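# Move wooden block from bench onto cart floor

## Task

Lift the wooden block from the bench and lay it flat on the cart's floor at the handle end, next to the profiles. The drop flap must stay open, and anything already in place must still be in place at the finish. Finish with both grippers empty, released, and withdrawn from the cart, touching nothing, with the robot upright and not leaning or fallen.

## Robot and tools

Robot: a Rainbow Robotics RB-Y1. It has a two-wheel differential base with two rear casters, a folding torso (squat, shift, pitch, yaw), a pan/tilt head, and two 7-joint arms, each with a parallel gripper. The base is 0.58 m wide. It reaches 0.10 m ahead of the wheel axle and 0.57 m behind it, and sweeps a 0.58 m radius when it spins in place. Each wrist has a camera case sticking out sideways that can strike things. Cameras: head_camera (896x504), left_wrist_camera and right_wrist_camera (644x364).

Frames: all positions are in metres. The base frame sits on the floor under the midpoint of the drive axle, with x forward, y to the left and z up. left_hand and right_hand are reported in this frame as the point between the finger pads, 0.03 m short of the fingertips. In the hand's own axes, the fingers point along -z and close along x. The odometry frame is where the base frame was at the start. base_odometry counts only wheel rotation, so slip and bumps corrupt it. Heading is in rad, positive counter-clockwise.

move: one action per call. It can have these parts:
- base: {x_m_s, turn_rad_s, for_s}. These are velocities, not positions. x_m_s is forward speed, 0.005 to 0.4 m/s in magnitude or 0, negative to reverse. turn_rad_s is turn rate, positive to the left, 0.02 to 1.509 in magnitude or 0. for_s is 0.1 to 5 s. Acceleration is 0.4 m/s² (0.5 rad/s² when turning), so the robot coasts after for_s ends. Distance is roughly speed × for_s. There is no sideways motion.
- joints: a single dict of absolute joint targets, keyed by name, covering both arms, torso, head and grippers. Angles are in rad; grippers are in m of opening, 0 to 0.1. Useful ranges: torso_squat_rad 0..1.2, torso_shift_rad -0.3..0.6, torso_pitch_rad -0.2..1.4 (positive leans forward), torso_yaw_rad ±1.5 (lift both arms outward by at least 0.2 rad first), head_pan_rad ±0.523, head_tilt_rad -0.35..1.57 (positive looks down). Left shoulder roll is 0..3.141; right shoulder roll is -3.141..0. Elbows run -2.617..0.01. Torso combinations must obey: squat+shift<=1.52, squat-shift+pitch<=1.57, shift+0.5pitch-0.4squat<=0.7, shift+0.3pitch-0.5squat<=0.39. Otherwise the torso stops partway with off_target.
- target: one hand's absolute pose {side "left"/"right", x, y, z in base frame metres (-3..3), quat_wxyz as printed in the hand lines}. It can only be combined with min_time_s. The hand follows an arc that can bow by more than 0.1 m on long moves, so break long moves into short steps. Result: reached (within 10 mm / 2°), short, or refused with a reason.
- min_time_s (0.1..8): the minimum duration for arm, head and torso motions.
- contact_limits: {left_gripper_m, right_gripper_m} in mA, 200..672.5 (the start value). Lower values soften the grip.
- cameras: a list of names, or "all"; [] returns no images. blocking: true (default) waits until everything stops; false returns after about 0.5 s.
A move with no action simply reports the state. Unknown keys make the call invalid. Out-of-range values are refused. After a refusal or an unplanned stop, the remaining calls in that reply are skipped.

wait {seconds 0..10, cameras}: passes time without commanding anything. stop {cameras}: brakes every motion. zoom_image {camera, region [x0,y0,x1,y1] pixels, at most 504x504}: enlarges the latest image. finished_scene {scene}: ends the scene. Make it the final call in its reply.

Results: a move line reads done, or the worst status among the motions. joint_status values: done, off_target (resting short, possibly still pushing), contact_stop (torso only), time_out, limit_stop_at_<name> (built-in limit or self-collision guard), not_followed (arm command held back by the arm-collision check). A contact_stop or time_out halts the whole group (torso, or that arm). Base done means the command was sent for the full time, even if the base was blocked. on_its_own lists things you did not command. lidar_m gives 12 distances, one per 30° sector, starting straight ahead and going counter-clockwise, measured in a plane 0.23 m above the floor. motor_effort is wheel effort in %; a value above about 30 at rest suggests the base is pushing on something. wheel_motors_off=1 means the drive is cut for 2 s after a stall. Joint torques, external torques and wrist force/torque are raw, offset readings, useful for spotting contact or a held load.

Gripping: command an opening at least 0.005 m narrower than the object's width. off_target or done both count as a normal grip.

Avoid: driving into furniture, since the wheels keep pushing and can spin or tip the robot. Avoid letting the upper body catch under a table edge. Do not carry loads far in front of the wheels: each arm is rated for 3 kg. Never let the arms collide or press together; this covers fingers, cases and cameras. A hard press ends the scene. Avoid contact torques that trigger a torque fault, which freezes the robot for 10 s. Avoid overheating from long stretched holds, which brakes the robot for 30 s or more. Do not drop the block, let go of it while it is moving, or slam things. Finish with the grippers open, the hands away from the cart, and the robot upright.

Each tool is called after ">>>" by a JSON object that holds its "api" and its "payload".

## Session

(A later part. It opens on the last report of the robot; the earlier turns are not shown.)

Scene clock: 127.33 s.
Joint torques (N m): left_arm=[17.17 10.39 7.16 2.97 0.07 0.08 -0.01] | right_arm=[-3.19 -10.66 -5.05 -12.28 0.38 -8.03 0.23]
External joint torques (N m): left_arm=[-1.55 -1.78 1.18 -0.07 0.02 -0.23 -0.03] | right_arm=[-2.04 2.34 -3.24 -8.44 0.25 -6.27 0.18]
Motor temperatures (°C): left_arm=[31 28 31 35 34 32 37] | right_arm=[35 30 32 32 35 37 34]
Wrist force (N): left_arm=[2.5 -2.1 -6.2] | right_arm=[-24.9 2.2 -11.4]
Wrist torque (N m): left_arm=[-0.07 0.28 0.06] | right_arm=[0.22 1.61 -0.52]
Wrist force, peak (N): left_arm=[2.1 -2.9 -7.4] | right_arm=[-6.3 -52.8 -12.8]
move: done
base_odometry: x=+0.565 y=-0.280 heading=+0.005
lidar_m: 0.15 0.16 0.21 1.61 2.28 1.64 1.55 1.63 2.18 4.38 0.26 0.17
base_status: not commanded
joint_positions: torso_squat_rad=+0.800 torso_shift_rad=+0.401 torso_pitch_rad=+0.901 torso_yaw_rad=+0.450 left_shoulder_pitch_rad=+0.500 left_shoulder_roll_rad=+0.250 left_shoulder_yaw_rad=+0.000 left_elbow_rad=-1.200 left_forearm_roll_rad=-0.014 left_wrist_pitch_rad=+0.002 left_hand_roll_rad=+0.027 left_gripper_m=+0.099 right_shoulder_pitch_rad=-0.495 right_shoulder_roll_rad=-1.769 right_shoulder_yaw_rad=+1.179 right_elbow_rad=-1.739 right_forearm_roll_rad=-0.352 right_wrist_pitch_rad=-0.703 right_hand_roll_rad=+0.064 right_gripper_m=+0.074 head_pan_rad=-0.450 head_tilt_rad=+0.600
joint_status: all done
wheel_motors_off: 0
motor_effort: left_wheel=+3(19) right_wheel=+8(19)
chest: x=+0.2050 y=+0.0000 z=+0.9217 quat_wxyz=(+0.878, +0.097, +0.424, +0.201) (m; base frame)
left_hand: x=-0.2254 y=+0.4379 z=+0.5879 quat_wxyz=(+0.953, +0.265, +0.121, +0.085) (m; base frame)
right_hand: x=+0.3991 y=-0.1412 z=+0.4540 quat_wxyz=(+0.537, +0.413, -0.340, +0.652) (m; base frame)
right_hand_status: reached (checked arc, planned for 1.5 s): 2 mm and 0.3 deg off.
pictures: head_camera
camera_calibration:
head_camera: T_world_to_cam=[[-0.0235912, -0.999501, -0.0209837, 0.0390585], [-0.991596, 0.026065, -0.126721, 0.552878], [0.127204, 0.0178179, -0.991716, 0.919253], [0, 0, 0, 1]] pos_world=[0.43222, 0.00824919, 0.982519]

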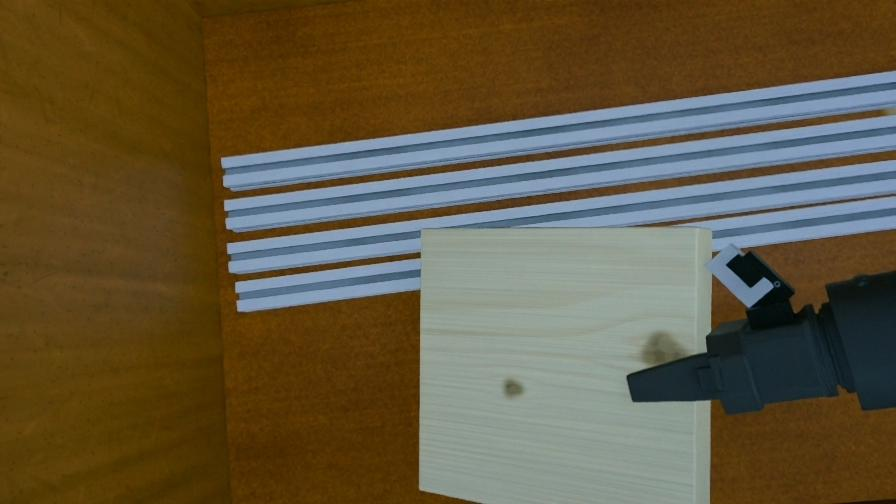

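>>> {"api": "move", "payload": {"target": {"side":"right","x":0.43,"y":-0.14,"z":0.485,"quat_wxyz":[0.5365,0.4146,-0.3418,0.6508]}, "min_time_s": 1, "cameras": []}}

>>> {"api": "move", "payload": {"base": {"x_m_s":-0.04,"for_s":1.0}, "cameras": []}}

>>> {"api": "move", "payload": {"target": {"side":"right","x":0.42,"y":-0.06,"z":0.485,"quat_wxyz":[0.4958,0.4347,-0.3158,0.6823]}, "min_time_s": 1.5, "cameras": ["head_camera"]}}

Scene clock: 142.07 s.
Joint torques (N m): left_arm=[17.44 10.19 7.28 3.15 0.04 0.11 -0.04] | right_arm=[-7.08 -14.39 -6.92 -11.89 0.15 -8.19 0.17]
External joint torques (N m): left_arm=[-1.27 -1.99 1.3 0.11 -0.01 -0.2 -0.06] | right_arm=[-4.72 -0.47 -4.35 -8.31 0.07 -6.43 0.12]
Motor temperatures (°C): left_arm=[31 28 31 35 34 32 37] | right_arm=[34 30 31 32 35 38 34]
Wrist force (N): left_arm=[2.0 -2.1 -6.8] | right_arm=[-25.4 2.1 -11.4]
Wrist torque (N m): left_arm=[-0.05 0.22 0.04] | right_arm=[0.15 1.49 -0.54]
Wrist force, peak (N): left_arm=[3.2 -2.4 -7.3] | right_arm=[-26.5 3.3 -11.0]
move: done
base_odometry: x=+0.565 y=-0.280 heading=+0.005
lidar_m: 0.15 0.16 0.22 1.60 2.27 1.62 1.55 1.62 2.19 4.37 0.27 0.17
base_status: not commanded
joint_positions: torso_squat_rad=+0.800 torso_shift_rad=+0.401 torso_pitch_rad=+0.901 torso_yaw_rad=+0.450 left_shoulder_pitch_rad=+0.500 left_shoulder_roll_rad=+0.250 left_shoulder_yaw_rad=+0.000 left_elbow_rad=-1.200 left_forearm_roll_rad=-0.014 left_wrist_pitch_rad=+0.002 left_hand_roll_rad=+0.027 left_gripper_m=+0.099 right_shoulder_pitch_rad=-0.530 right_shoulder_roll_rad=-1.886 right_shoulder_yaw_rad=+1.152 right_elbow_rad=-1.823 right_forearm_roll_rad=-0.349 right_wrist_pitch_rad=-0.708 right_hand_roll_rad=-0.020 right_gripper_m=+0.074 head_pan_rad=-0.450 head_tilt_rad=+0.600
joint_status: all done
wheel_motors_off: 0
motor_effort: left_wheel=+4(4) right_wheel=+7(9)
chest: x=+0.2050 y=+0.0000 z=+0.9217 quat_wxyz=(+0.878, +0.097, +0.424, +0.201) (m; base frame)
left_hand: x=-0.2254 y=+0.4379 z=+0.5879 quat_wxyz=(+0.953, +0.265, +0.121, +0.085) (m; base frame)
right_hand: x=+0.4297 y=-0.1411 z=+0.4838 quat_wxyz=(+0.538, +0.414, -0.340, +0.651) (m; base frame)
right_hand_status: reached (checked arc, planned for 1.0 s): 2 mm and 0.2 deg off.
pictures: none
No camera images: "cameras" was empty.

Scene clock: 143.67 s.
Joint torques (N m): left_arm=[17.17 10.34 6.95 3.06 -0.03 0.18 0.01] | right_arm=[-6.61 -13.78 -6.5 -11.28 -0.07 -8.27 0.24]
External joint torques (N m): left_arm=[-1.55 -1.83 0.97 0.02 -0.08 -0.13 -0.01] | right_arm=[-4.25 0.14 -3.92 -7.71 -0.15 -6.51 0.2]
Motor temperatures (°C): left_arm=[31 28 31 35 34 32 37] | right_arm=[34 30 31 32 35 38 34]
Wrist force (N): left_arm=[2.1 -1.4 -6.2] | right_arm=[-24.7 0.9 -10.9]
Wrist torque (N m): left_arm=[-0.15 0.24 0.05] | right_arm=[0.05 1.55 -0.50]
Wrist force, peak (N): left_arm=[1.9 -2.2 -7.6] | right_arm=[-26.5 0.8 -11.7]
move: done
base_odometry: x=+0.525 y=-0.280 heading=+0.005
lidar_m: 0.19 0.20 0.26 1.61 2.21 1.60 1.52 1.58 2.14 4.52 0.32 0.21
base_status: done (sent for 1 of 1 s)
joint_positions: torso_squat_rad=+0.800 torso_shift_rad=+0.401 torso_pitch_rad=+0.901 torso_yaw_rad=+0.450 left_shoulder_pitch_rad=+0.500 left_shoulder_roll_rad=+0.250 left_shoulder_yaw_rad=+0.000 left_elbow_rad=-1.200 left_forearm_roll_rad=-0.014 left_wrist_pitch_rad=+0.002 left_hand_roll_rad=+0.027 left_gripper_m=+0.099 right_shoulder_pitch_rad=-0.530 right_shoulder_roll_rad=-1.886 right_shoulder_yaw_rad=+1.152 right_elbow_rad=-1.823 right_forearm_roll_rad=-0.349 right_wrist_pitch_rad=-0.708 right_hand_roll_rad=-0.020 right_gripper_m=+0.074 head_pan_rad=-0.450 head_tilt_rad=+0.600
joint_status: not commanded
wheel_motors_off: 0
motor_effort: left_wheel=-1(27) right_wheel=+1(22)
chest: x=+0.2051 y=+0.0000 z=+0.9216 quat_wxyz=(+0.878, +0.097, +0.424, +0.201) (m; base frame)
left_hand: x=-0.2254 y=+0.4379 z=+0.5879 quat_wxyz=(+0.953, +0.265, +0.121, +0.084) (m; base frame)
right_hand: x=+0.4297 y=-0.1411 z=+0.4838 quat_wxyz=(+0.538, +0.414, -0.340, +0.651) (m; base frame)
pictures: none
No camera images: "cameras" was empty.

Scene clock: 145.50 s.
Joint torques (N m): left_arm=[17.34 10.5 7.45 3.07 0.02 0.07 -0.06] | right_arm=[-9.44 -7.73 -8.79 -15.03 -0.92 -7.32 0.25]
External joint torques (N m): left_arm=[-1.38 -1.67 1.46 0.03 -0.03 -0.24 -0.08] | right_arm=[-5.44 3.97 -4.7 -9.55 -0.73 -5.72 0.21]
Motor temperatures (°C): left_arm=[31 28 31 35 34 32 37] | right_arm=[34 30 31 32 35 38 34]
Wrist force (N): left_arm=[2.2 -1.6 -6.5] | right_arm=[-24.9 2.1 -11.5]
Wrist torque (N m): left_arm=[-0.16 0.24 0.06] | right_arm=[0.06 1.56 -0.53]
Wrist force, peak (N): left_arm=[2.0 -2.4 -7.3] | right_arm=[-26.3 0.8 -10.7]
move: done
base_odometry: x=+0.525 y=-0.280 heading=+0.005
lidar_m: 0.18 0.20 0.26 1.62 2.23 1.60 1.51 1.59 2.13 4.52 0.32 0.21
base_status: not commanded
joint_positions: torso_squat_rad=+0.800 torso_shift_rad=+0.401 torso_pitch_rad=+0.901 torso_yaw_rad=+0.450 left_shoulder_pitch_rad=+0.500 left_shoulder_roll_rad=+0.250 left_shoulder_yaw_rad=+0.000 left_elbow_rad=-1.200 left_forearm_roll_rad=-0.014 left_wrist_pitch_rad=+0.002 left_hand_roll_rad=+0.027 left_gripper_m=+0.099 right_shoulder_pitch_rad=-0.726 right_shoulder_roll_rad=-1.741 right_shoulder_yaw_rad=+1.145 right_elbow_rad=-1.924 right_forearm_roll_rad=+0.062 right_wrist_pitch_rad=-0.452 right_hand_roll_rad=-0.416 right_gripper_m=+0.074 head_pan_rad=-0.450 head_tilt_rad=+0.600
joint_status: all done
wheel_motors_off: 0
motor_effort: left_wheel=-1(2) right_wheel=+2(2)
chest: x=+0.2051 y=+0.0000 z=+0.9216 quat_wxyz=(+0.878, +0.097, +0.424, +0.201) (m; base frame)
left_hand: x=-0.2254 y=+0.4379 z=+0.5879 quat_wxyz=(+0.953, +0.265, +0.121, +0.084) (m; base frame)
right_hand: x=+0.4199 y=-0.0620 z=+0.4831 quat_wxyz=(+0.500, +0.428, -0.320, +0.681) (m; base frame)
right_hand_status: reached (checked arc, planned for 1.5 s): 3 mm and 1.0 deg off.
pictures: head_camera
camera_calibration:
head_camera: T_world_to_cam=[[-0.0235903, -0.999502, -0.0209792, 0.039054], [-0.991621, 0.02606, -0.126524, 0.552782], [0.127007, 0.0178187, -0.991742, 0.919252], [0, 0, 0, 1]] pos_world=[0.43232, 0.00824917, 0.982419]

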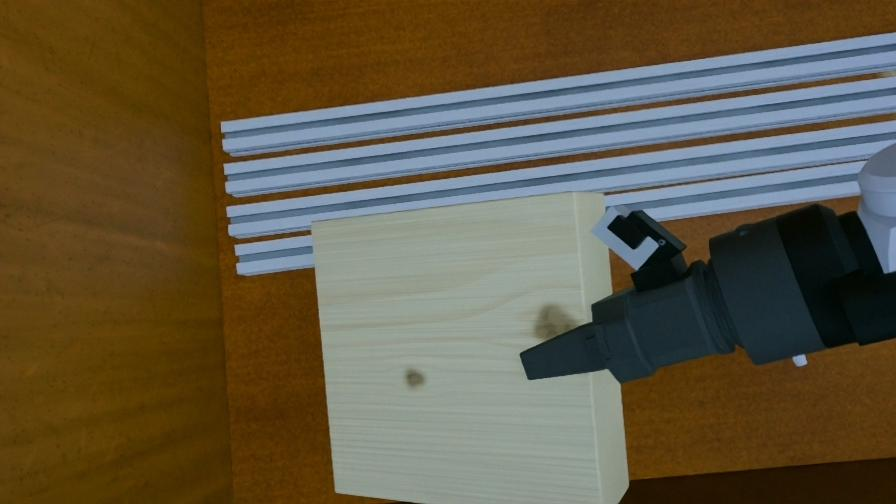

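>>> {"api": "move", "payload": {"target": {"side":"right","x":0.403,"y":0.01,"z":0.475,"quat_wxyz":[0.5017,0.4319,-0.3196,0.678]}, "min_time_s": 1.2, "cameras": ["head_camera"]}}

>>> {"api": "move", "payload": {"target": {"side":"right","x":0.398,"y":0.01,"z":0.435,"quat_wxyz":[0.5017,0.4319,-0.3196,0.678]}, "min_time_s": 1.2, "cameras": ["head_camera"]}}

Scene clock: 155.07 s.
Joint torques (N m): left_arm=[17.1 10.14 7.07 3.02 -0.08 0.15 0.04] | right_arm=[-11.59 -2.6 -7.09 -17.65 -0.73 -6.41 0.16]
External joint torques (N m): left_arm=[-1.62 -2.03 1.09 -0.02 -0.13 -0.15 0.02] | right_arm=[-6.37 5.93 -2.71 -10.77 -0.6 -5.02 0.12]
Motor temperatures (°C): left_arm=[31 28 31 35 34 32 37] | right_arm=[34 30 31 32 35 38 34]
Wrist force (N): left_arm=[2.3 -1.9 -6.7] | right_arm=[-24.7 1.6 -11.9]
Wrist torque (N m): left_arm=[-0.08 0.27 0.09] | right_arm=[0.04 1.55 -0.54]
Wrist force, peak (N): left_arm=[2.6 -1.9 -7.6] | right_arm=[-26.0 2.4 -11.6]
move: done
base_odometry: x=+0.525 y=-0.280 heading=+0.005
lidar_m: 0.19 0.19 0.27 1.60 2.23 1.59 1.52 1.59 2.13 4.52 0.33 0.22
base_status: not commanded
joint_positions: torso_squat_rad=+0.800 torso_shift_rad=+0.401 torso_pitch_rad=+0.901 torso_yaw_rad=+0.450 left_shoulder_pitch_rad=+0.500 left_shoulder_roll_rad=+0.250 left_shoulder_yaw_rad=+0.000 left_elbow_rad=-1.200 left_forearm_roll_rad=-0.014 left_wrist_pitch_rad=+0.002 left_hand_roll_rad=+0.027 left_gripper_m=+0.099 right_shoulder_pitch_rad=-0.911 right_shoulder_roll_rad=-1.549 right_shoulder_yaw_rad=+1.282 right_elbow_rad=-1.940 right_forearm_roll_rad=+0.273 right_wrist_pitch_rad=-0.249 right_hand_roll_rad=-0.648 right_gripper_m=+0.074 head_pan_rad=-0.450 head_tilt_rad=+0.600
joint_status: all done
wheel_motors_off: 0
motor_effort: left_wheel=-1(2) right_wheel=+1(3)
chest: x=+0.2051 y=+0.0000 z=+0.9216 quat_wxyz=(+0.878, +0.097, +0.424, +0.201) (m; base frame)
left_hand: x=-0.2254 y=+0.4379 z=+0.5879 quat_wxyz=(+0.953, +0.265, +0.121, +0.084) (m; base frame)
right_hand: x=+0.4034 y=+0.0082 z=+0.4732 quat_wxyz=(+0.504, +0.430, -0.320, +0.678) (m; base frame)
right_hand_status: reached (checked arc, planned for 1.2 s): 3 mm and 0.4 deg off.
pictures: head_camera
camera_calibration:
head_camera: T_world_to_cam=[[-0.0235903, -0.999502, -0.0209792, 0.039054], [-0.991621, 0.02606, -0.126524, 0.552782], [0.127007, 0.0178187, -0.991742, 0.919252], [0, 0, 0, 1]] pos_world=[0.43232, 0.00824917, 0.982419]

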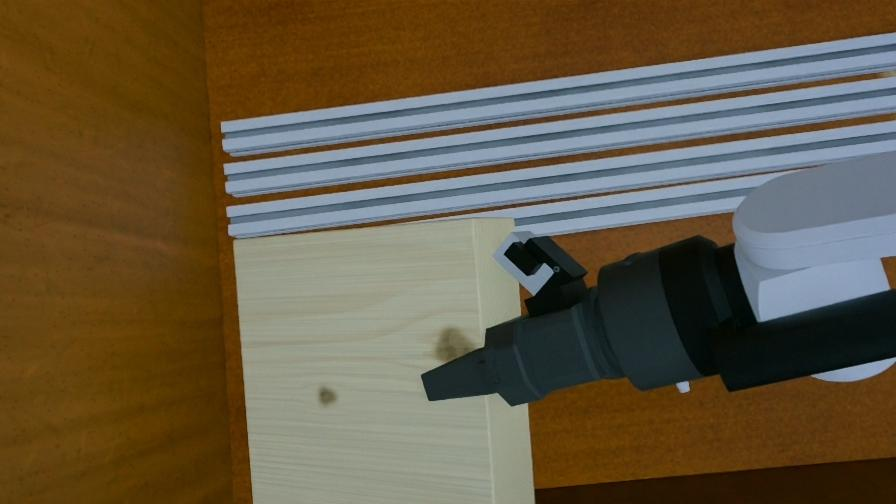

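Scene clock: 156.60 s.
Joint torques (N m): left_arm=[17.08 10.44 7.1 3.08 0.02 0.14 0.01] | right_arm=[-8.8 -1.67 -9.42 -16.38 -1.2 -6.77 0.52]
External joint torques (N m): left_arm=[-1.64 -1.73 1.12 0.04 -0.03 -0.17 -0.01] | right_arm=[-3.78 6.27 -5.43 -9.81 -1.03 -5.3 0.47]
Motor temperatures (°C): left_arm=[31 28 31 35 34 32 37] | right_arm=[34 30 31 32 35 38 34]
Wrist force (N): left_arm=[2.1 -1.7 -7.2] | right_arm=[-24.8 1.0 -11.8]
Wrist torque (N m): left_arm=[-0.14 0.22 0.06] | right_arm=[-0.03 1.56 -0.54]
Wrist force, peak (N): left_arm=[2.3 -2.4 -7.3] | right_arm=[-26.5 0.7 -11.6]
move: done
base_odometry: x=+0.525 y=-0.280 heading=+0.005
lidar_m: 0.19 0.20 0.27 1.62 2.23 1.59 1.52 1.59 2.12 4.53 0.33 0.21
base_status: not commanded
joint_positions: torso_squat_rad=+0.800 torso_shift_rad=+0.401 torso_pitch_rad=+0.901 torso_yaw_rad=+0.450 left_shoulder_pitch_rad=+0.500 left_shoulder_roll_rad=+0.250 left_shoulder_yaw_rad=+0.000 left_elbow_rad=-1.200 left_forearm_roll_rad=-0.014 left_wrist_pitch_rad=+0.002 left_hand_roll_rad=+0.027 left_gripper_m=+0.099 right_shoulder_pitch_rad=-0.869 right_shoulder_roll_rad=-1.439 right_shoulder_yaw_rad=+1.262 right_elbow_rad=-1.760 right_forearm_roll_rad=+0.261 right_wrist_pitch_rad=-0.324 right_hand_roll_rad=-0.579 right_gripper_m=+0.074 head_pan_rad=-0.450 head_tilt_rad=+0.600
joint_status: all done
wheel_motors_off: 0
motor_effort: left_wheel=+0(2) right_wheel=+0(3)
chest: x=+0.2051 y=+0.0000 z=+0.9216 quat_wxyz=(+0.878, +0.097, +0.424, +0.201) (m; base frame)
left_hand: x=-0.2254 y=+0.4379 z=+0.5879 quat_wxyz=(+0.953, +0.265, +0.121, +0.084) (m; base frame)
right_hand: x=+0.3982 y=+0.0083 z=+0.4335 quat_wxyz=(+0.503, +0.430, -0.317, +0.679) (m; base frame)
right_hand_status: reached (checked arc, planned for 1.2 s): 2 mm and 0.4 deg off.
pictures: head_camera
camera_calibration:
head_camera: T_world_to_cam=[[-0.0235903, -0.999502, -0.0209792, 0.039054], [-0.991621, 0.02606, -0.126524, 0.552782], [0.127007, 0.0178187, -0.991742, 0.919252], [0, 0, 0, 1]] pos_world=[0.43232, 0.00824917, 0.982419]

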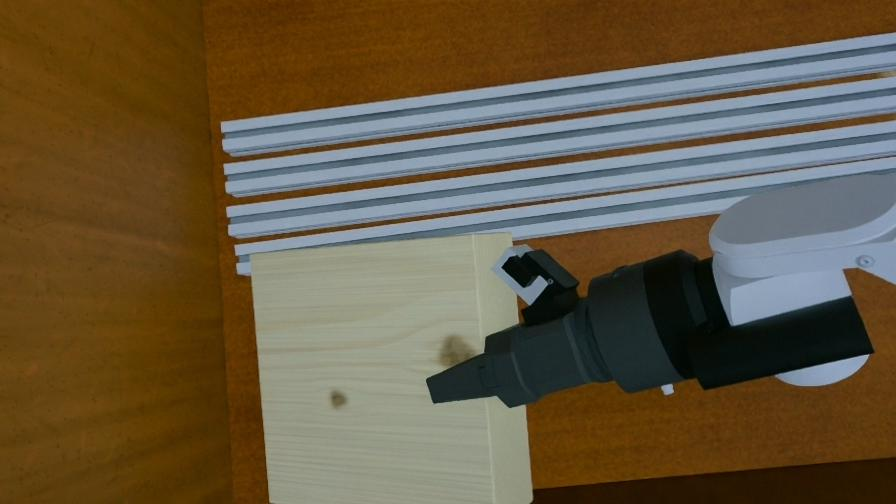

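>>> {"api": "move", "payload": {"target": {"side":"right","x":0.382,"y":0.01,"z":0.425,"quat_wxyz":[0.5017,0.4319,-0.3196,0.678]}, "min_time_s": 1, "cameras": ["head_camera"]}}

>>> {"api": "move", "payload": {"target": {"side":"right","x":0.382,"y":0.01,"z":0.4,"quat_wxyz":[0.4812,0.4725,-0.3496,0.6504]}, "min_time_s": 1.2, "cameras": ["head_camera"]}}

Scene clock: 160.30 s.
Joint torques (N m): left_arm=[17.26 10.32 7.29 3.08 -0.03 0.07 0] | right_arm=[-6.87 -1.21 -8.66 -16.01 -1.17 -6.63 0.7]
External joint torques (N m): left_arm=[-1.46 -1.85 1.31 0.04 -0.08 -0.24 -0.02] | right_arm=[-2.5 6.34 -5.11 -9.3 -1.03 -5.11 0.65]
Motor temperatures (°C): left_arm=[31 28 31 35 34 32 37] | right_arm=[34 30 31 32 35 38 34]
Wrist force (N): left_arm=[2.1 -2.0 -6.3] | right_arm=[-24.2 1.6 -11.1]
Wrist torque (N m): left_arm=[-0.07 0.26 0.06] | right_arm=[0.08 1.34 -0.57]
Wrist force, peak (N): left_arm=[1.9 -2.7 -7.4] | right_arm=[-27.8 4.0 -11.7]
move: done
base_odometry: x=+0.525 y=-0.280 heading=+0.005
lidar_m: 0.20 0.19 0.27 1.61 2.22 1.59 1.51 1.59 2.14 4.53 0.32 0.22
base_status: not commanded
joint_positions: torso_squat_rad=+0.800 torso_shift_rad=+0.401 torso_pitch_rad=+0.901 torso_yaw_rad=+0.450 left_shoulder_pitch_rad=+0.500 left_shoulder_roll_rad=+0.250 left_shoulder_yaw_rad=+0.000 left_elbow_rad=-1.200 left_forearm_roll_rad=-0.014 left_wrist_pitch_rad=+0.002 left_hand_roll_rad=+0.027 left_gripper_m=+0.099 right_shoulder_pitch_rad=-0.817 right_shoulder_roll_rad=-1.406 right_shoulder_yaw_rad=+1.244 right_elbow_rad=-1.739 right_forearm_roll_rad=+0.251 right_wrist_pitch_rad=-0.316 right_hand_roll_rad=-0.528 right_gripper_m=+0.074 head_pan_rad=-0.450 head_tilt_rad=+0.600
joint_status: all done
wheel_motors_off: 0
motor_effort: left_wheel=-1(2) right_wheel=+1(4)
chest: x=+0.2050 y=+0.0001 z=+0.9216 quat_wxyz=(+0.878, +0.097, +0.424, +0.201) (m; base frame)
left_hand: x=-0.2254 y=+0.4379 z=+0.5878 quat_wxyz=(+0.953, +0.265, +0.121, +0.084) (m; base frame)
right_hand: x=+0.3822 y=+0.0079 z=+0.4242 quat_wxyz=(+0.503, +0.430, -0.316, +0.680) (m; base frame)
right_hand_status: reached (checked arc, planned for 1.0 s): 2 mm and 0.5 deg off.
pictures: head_camera
camera_calibration:
head_camera: T_world_to_cam=[[-0.0235903, -0.999502, -0.0209792, 0.039154], [-0.991621, 0.02606, -0.126524, 0.552779], [0.127007, 0.0178187, -0.991742, 0.91925], [0, 0, 0, 1]] pos_world=[0.43232, 0.00834917, 0.982419]

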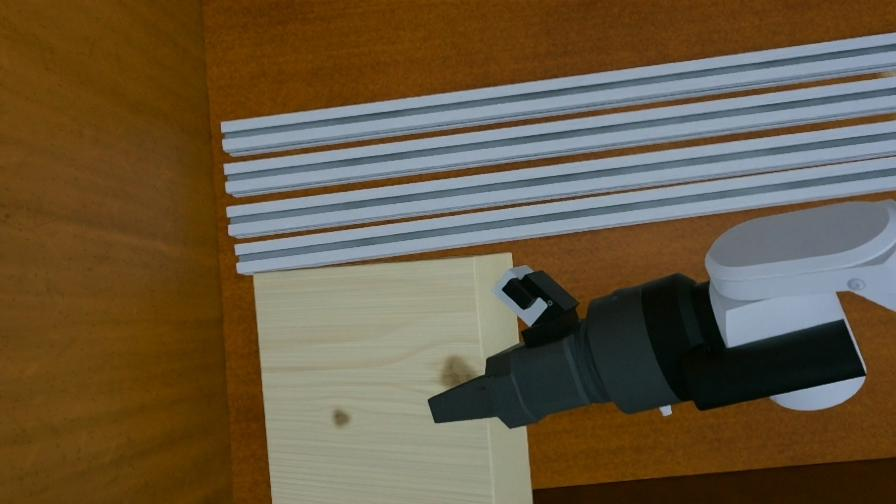

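Scene clock: 161.83 s.
Joint torques (N m): left_arm=[17.48 10.31 7.28 2.95 0.01 0.13 0.1] | right_arm=[-6.13 -1.61 -6.35 -13.99 -1.18 -6.92 0.81]
External joint torques (N m): left_arm=[-1.23 -1.86 1.3 -0.09 -0.04 -0.18 0.08] | right_arm=[-2.13 5.37 -3.24 -8.1 -0.9 -5.24 0.76]
Motor temperatures (°C): left_arm=[31 28 31 35 34 32 37] | right_arm=[34 30 31 32 35 38 34]
Wrist force (N): left_arm=[2.0 -1.9 -6.6] | right_arm=[-24.7 1.7 -7.8]
Wrist torque (N m): left_arm=[-0.09 0.20 0.07] | right_arm=[-0.11 1.13 -0.64]
Wrist force, peak (N): left_arm=[2.0 -2.7 -7.4] | right_arm=[-26.2 0.8 -11.0]
move: done
base_odometry: x=+0.525 y=-0.280 heading=+0.005
lidar_m: 0.19 0.19 0.28 1.62 2.22 1.59 1.51 1.59 2.13 4.53 0.32 0.22
base_status: not commanded
joint_positions: torso_squat_rad=+0.800 torso_shift_rad=+0.401 torso_pitch_rad=+0.900 torso_yaw_rad=+0.450 left_shoulder_pitch_rad=+0.500 left_shoulder_roll_rad=+0.250 left_shoulder_yaw_rad=+0.000 left_elbow_rad=-1.200 left_forearm_roll_rad=-0.014 left_wrist_pitch_rad=+0.002 left_hand_roll_rad=+0.027 left_gripper_m=+0.099 right_shoulder_pitch_rad=-0.761 right_shoulder_roll_rad=-1.266 right_shoulder_yaw_rad=+1.166 right_elbow_rad=-1.455 right_forearm_roll_rad=+0.194 right_wrist_pitch_rad=-0.586 right_hand_roll_rad=-0.406 right_gripper_m=+0.074 head_pan_rad=-0.450 head_tilt_rad=+0.600
joint_status: all done
wheel_motors_off: 0
motor_effort: left_wheel=-3(5) right_wheel=+2(3)
chest: x=+0.2049 y=+0.0000 z=+0.9217 quat_wxyz=(+0.878, +0.097, +0.424, +0.201) (m; base frame)
left_hand: x=-0.2254 y=+0.4379 z=+0.5878 quat_wxyz=(+0.953, +0.265, +0.120, +0.085) (m; base frame)
right_hand: x=+0.3823 y=+0.0081 z=+0.3995 quat_wxyz=(+0.485, +0.467, -0.346, +0.653) (m; base frame)
right_hand_status: reached (checked arc, planned for 1.2 s): 2 mm and 0.9 deg off.
pictures: head_camera
camera_calibration:
head_camera: T_world_to_cam=[[-0.0235866, -0.999501, -0.0209876, 0.0390601], [-0.991571, 0.0260645, -0.126918, 0.552973], [0.127402, 0.0178171, -0.991691, 0.919254], [0, 0, 0, 1]] pos_world=[0.432119, 0.00824919, 0.982618]

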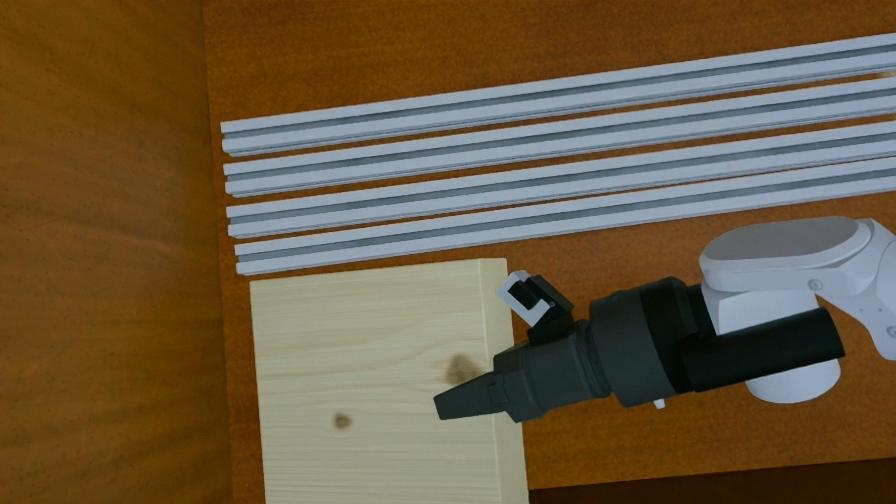

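>>> {"api": "move", "payload": {"target": {"side":"right","x":0.382,"y":0.01,"z":0.372,"quat_wxyz":[0.4655,0.5004,-0.3703,0.6291]}, "min_time_s": 1.5, "cameras": ["head_camera"]}}

Scene clock: 164.40 s.
Joint torques (N m): left_arm=[17 10.28 7.27 3.01 -0.01 0.15 0] | right_arm=[-4.72 3.26 -1.59 -11.39 0.74 -5.66 0.95]
External joint torques (N m): left_arm=[-1.71 -1.89 1.29 -0.02 -0.06 -0.16 -0.01] | right_arm=[-0.58 9.13 0.93 -6.78 1.12 -3.89 0.9]
Motor temperatures (°C): left_arm=[31 28 31 35 34 32 37] | right_arm=[34 30 31 32 35 38 34]
Wrist force (N): left_arm=[2.4 -1.6 -6.5] | right_arm=[-19.8 -5.4 3.4]
Wrist torque (N m): left_arm=[-0.07 0.32 0.08] | right_arm=[-0.60 0.19 -0.81]
Wrist force, peak (N): left_arm=[2.6 -2.2 -7.5] | right_arm=[-28.6 -6.7 -4.0]
move: done
base_odometry: x=+0.525 y=-0.280 heading=+0.005
lidar_m: 0.20 0.20 0.27 1.63 2.22 1.61 1.50 1.59 2.12 4.52 0.32 0.20
base_status: not commanded
joint_positions: torso_squat_rad=+0.800 torso_shift_rad=+0.401 torso_pitch_rad=+0.900 torso_yaw_rad=+0.450 left_shoulder_pitch_rad=+0.500 left_shoulder_roll_rad=+0.250 left_shoulder_yaw_rad=+0.000 left_elbow_rad=-1.200 left_forearm_roll_rad=-0.014 left_wrist_pitch_rad=+0.002 left_hand_roll_rad=+0.027 left_gripper_m=+0.099 right_shoulder_pitch_rad=-0.789 right_shoulder_roll_rad=-1.089 right_shoulder_yaw_rad=+1.152 right_elbow_rad=-1.086 right_forearm_roll_rad=+0.180 right_wrist_pitch_rad=-0.875 right_hand_roll_rad=-0.334 right_gripper_m=+0.075 head_pan_rad=-0.450 head_tilt_rad=+0.600
joint_status: all done
wheel_motors_off: 0
motor_effort: left_wheel=-5(6) right_wheel=+0(3)
chest: x=+0.2048 y=+0.0000 z=+0.9218 quat_wxyz=(+0.878, +0.097, +0.424, +0.201) (m; base frame)
left_hand: x=-0.2253 y=+0.4379 z=+0.5877 quat_wxyz=(+0.953, +0.265, +0.120, +0.085) (m; base frame)
right_hand: x=+0.3831 y=+0.0085 z=+0.3712 quat_wxyz=(+0.467, +0.498, -0.369, +0.630) (m; base frame)
right_hand_status: reached (checked arc, planned for 1.5 s): 2 mm and 0.3 deg off.
pictures: head_camera
camera_calibration:
head_camera: T_world_to_cam=[[-0.0236774, -0.999499, -0.0210059, 0.0391194], [-0.991542, 0.0261606, -0.127122, 0.553087], [0.127608, 0.0178183, -0.991665, 0.919349], [0, 0, 0, 1]] pos_world=[0.432019, 0.00824948, 0.982817]

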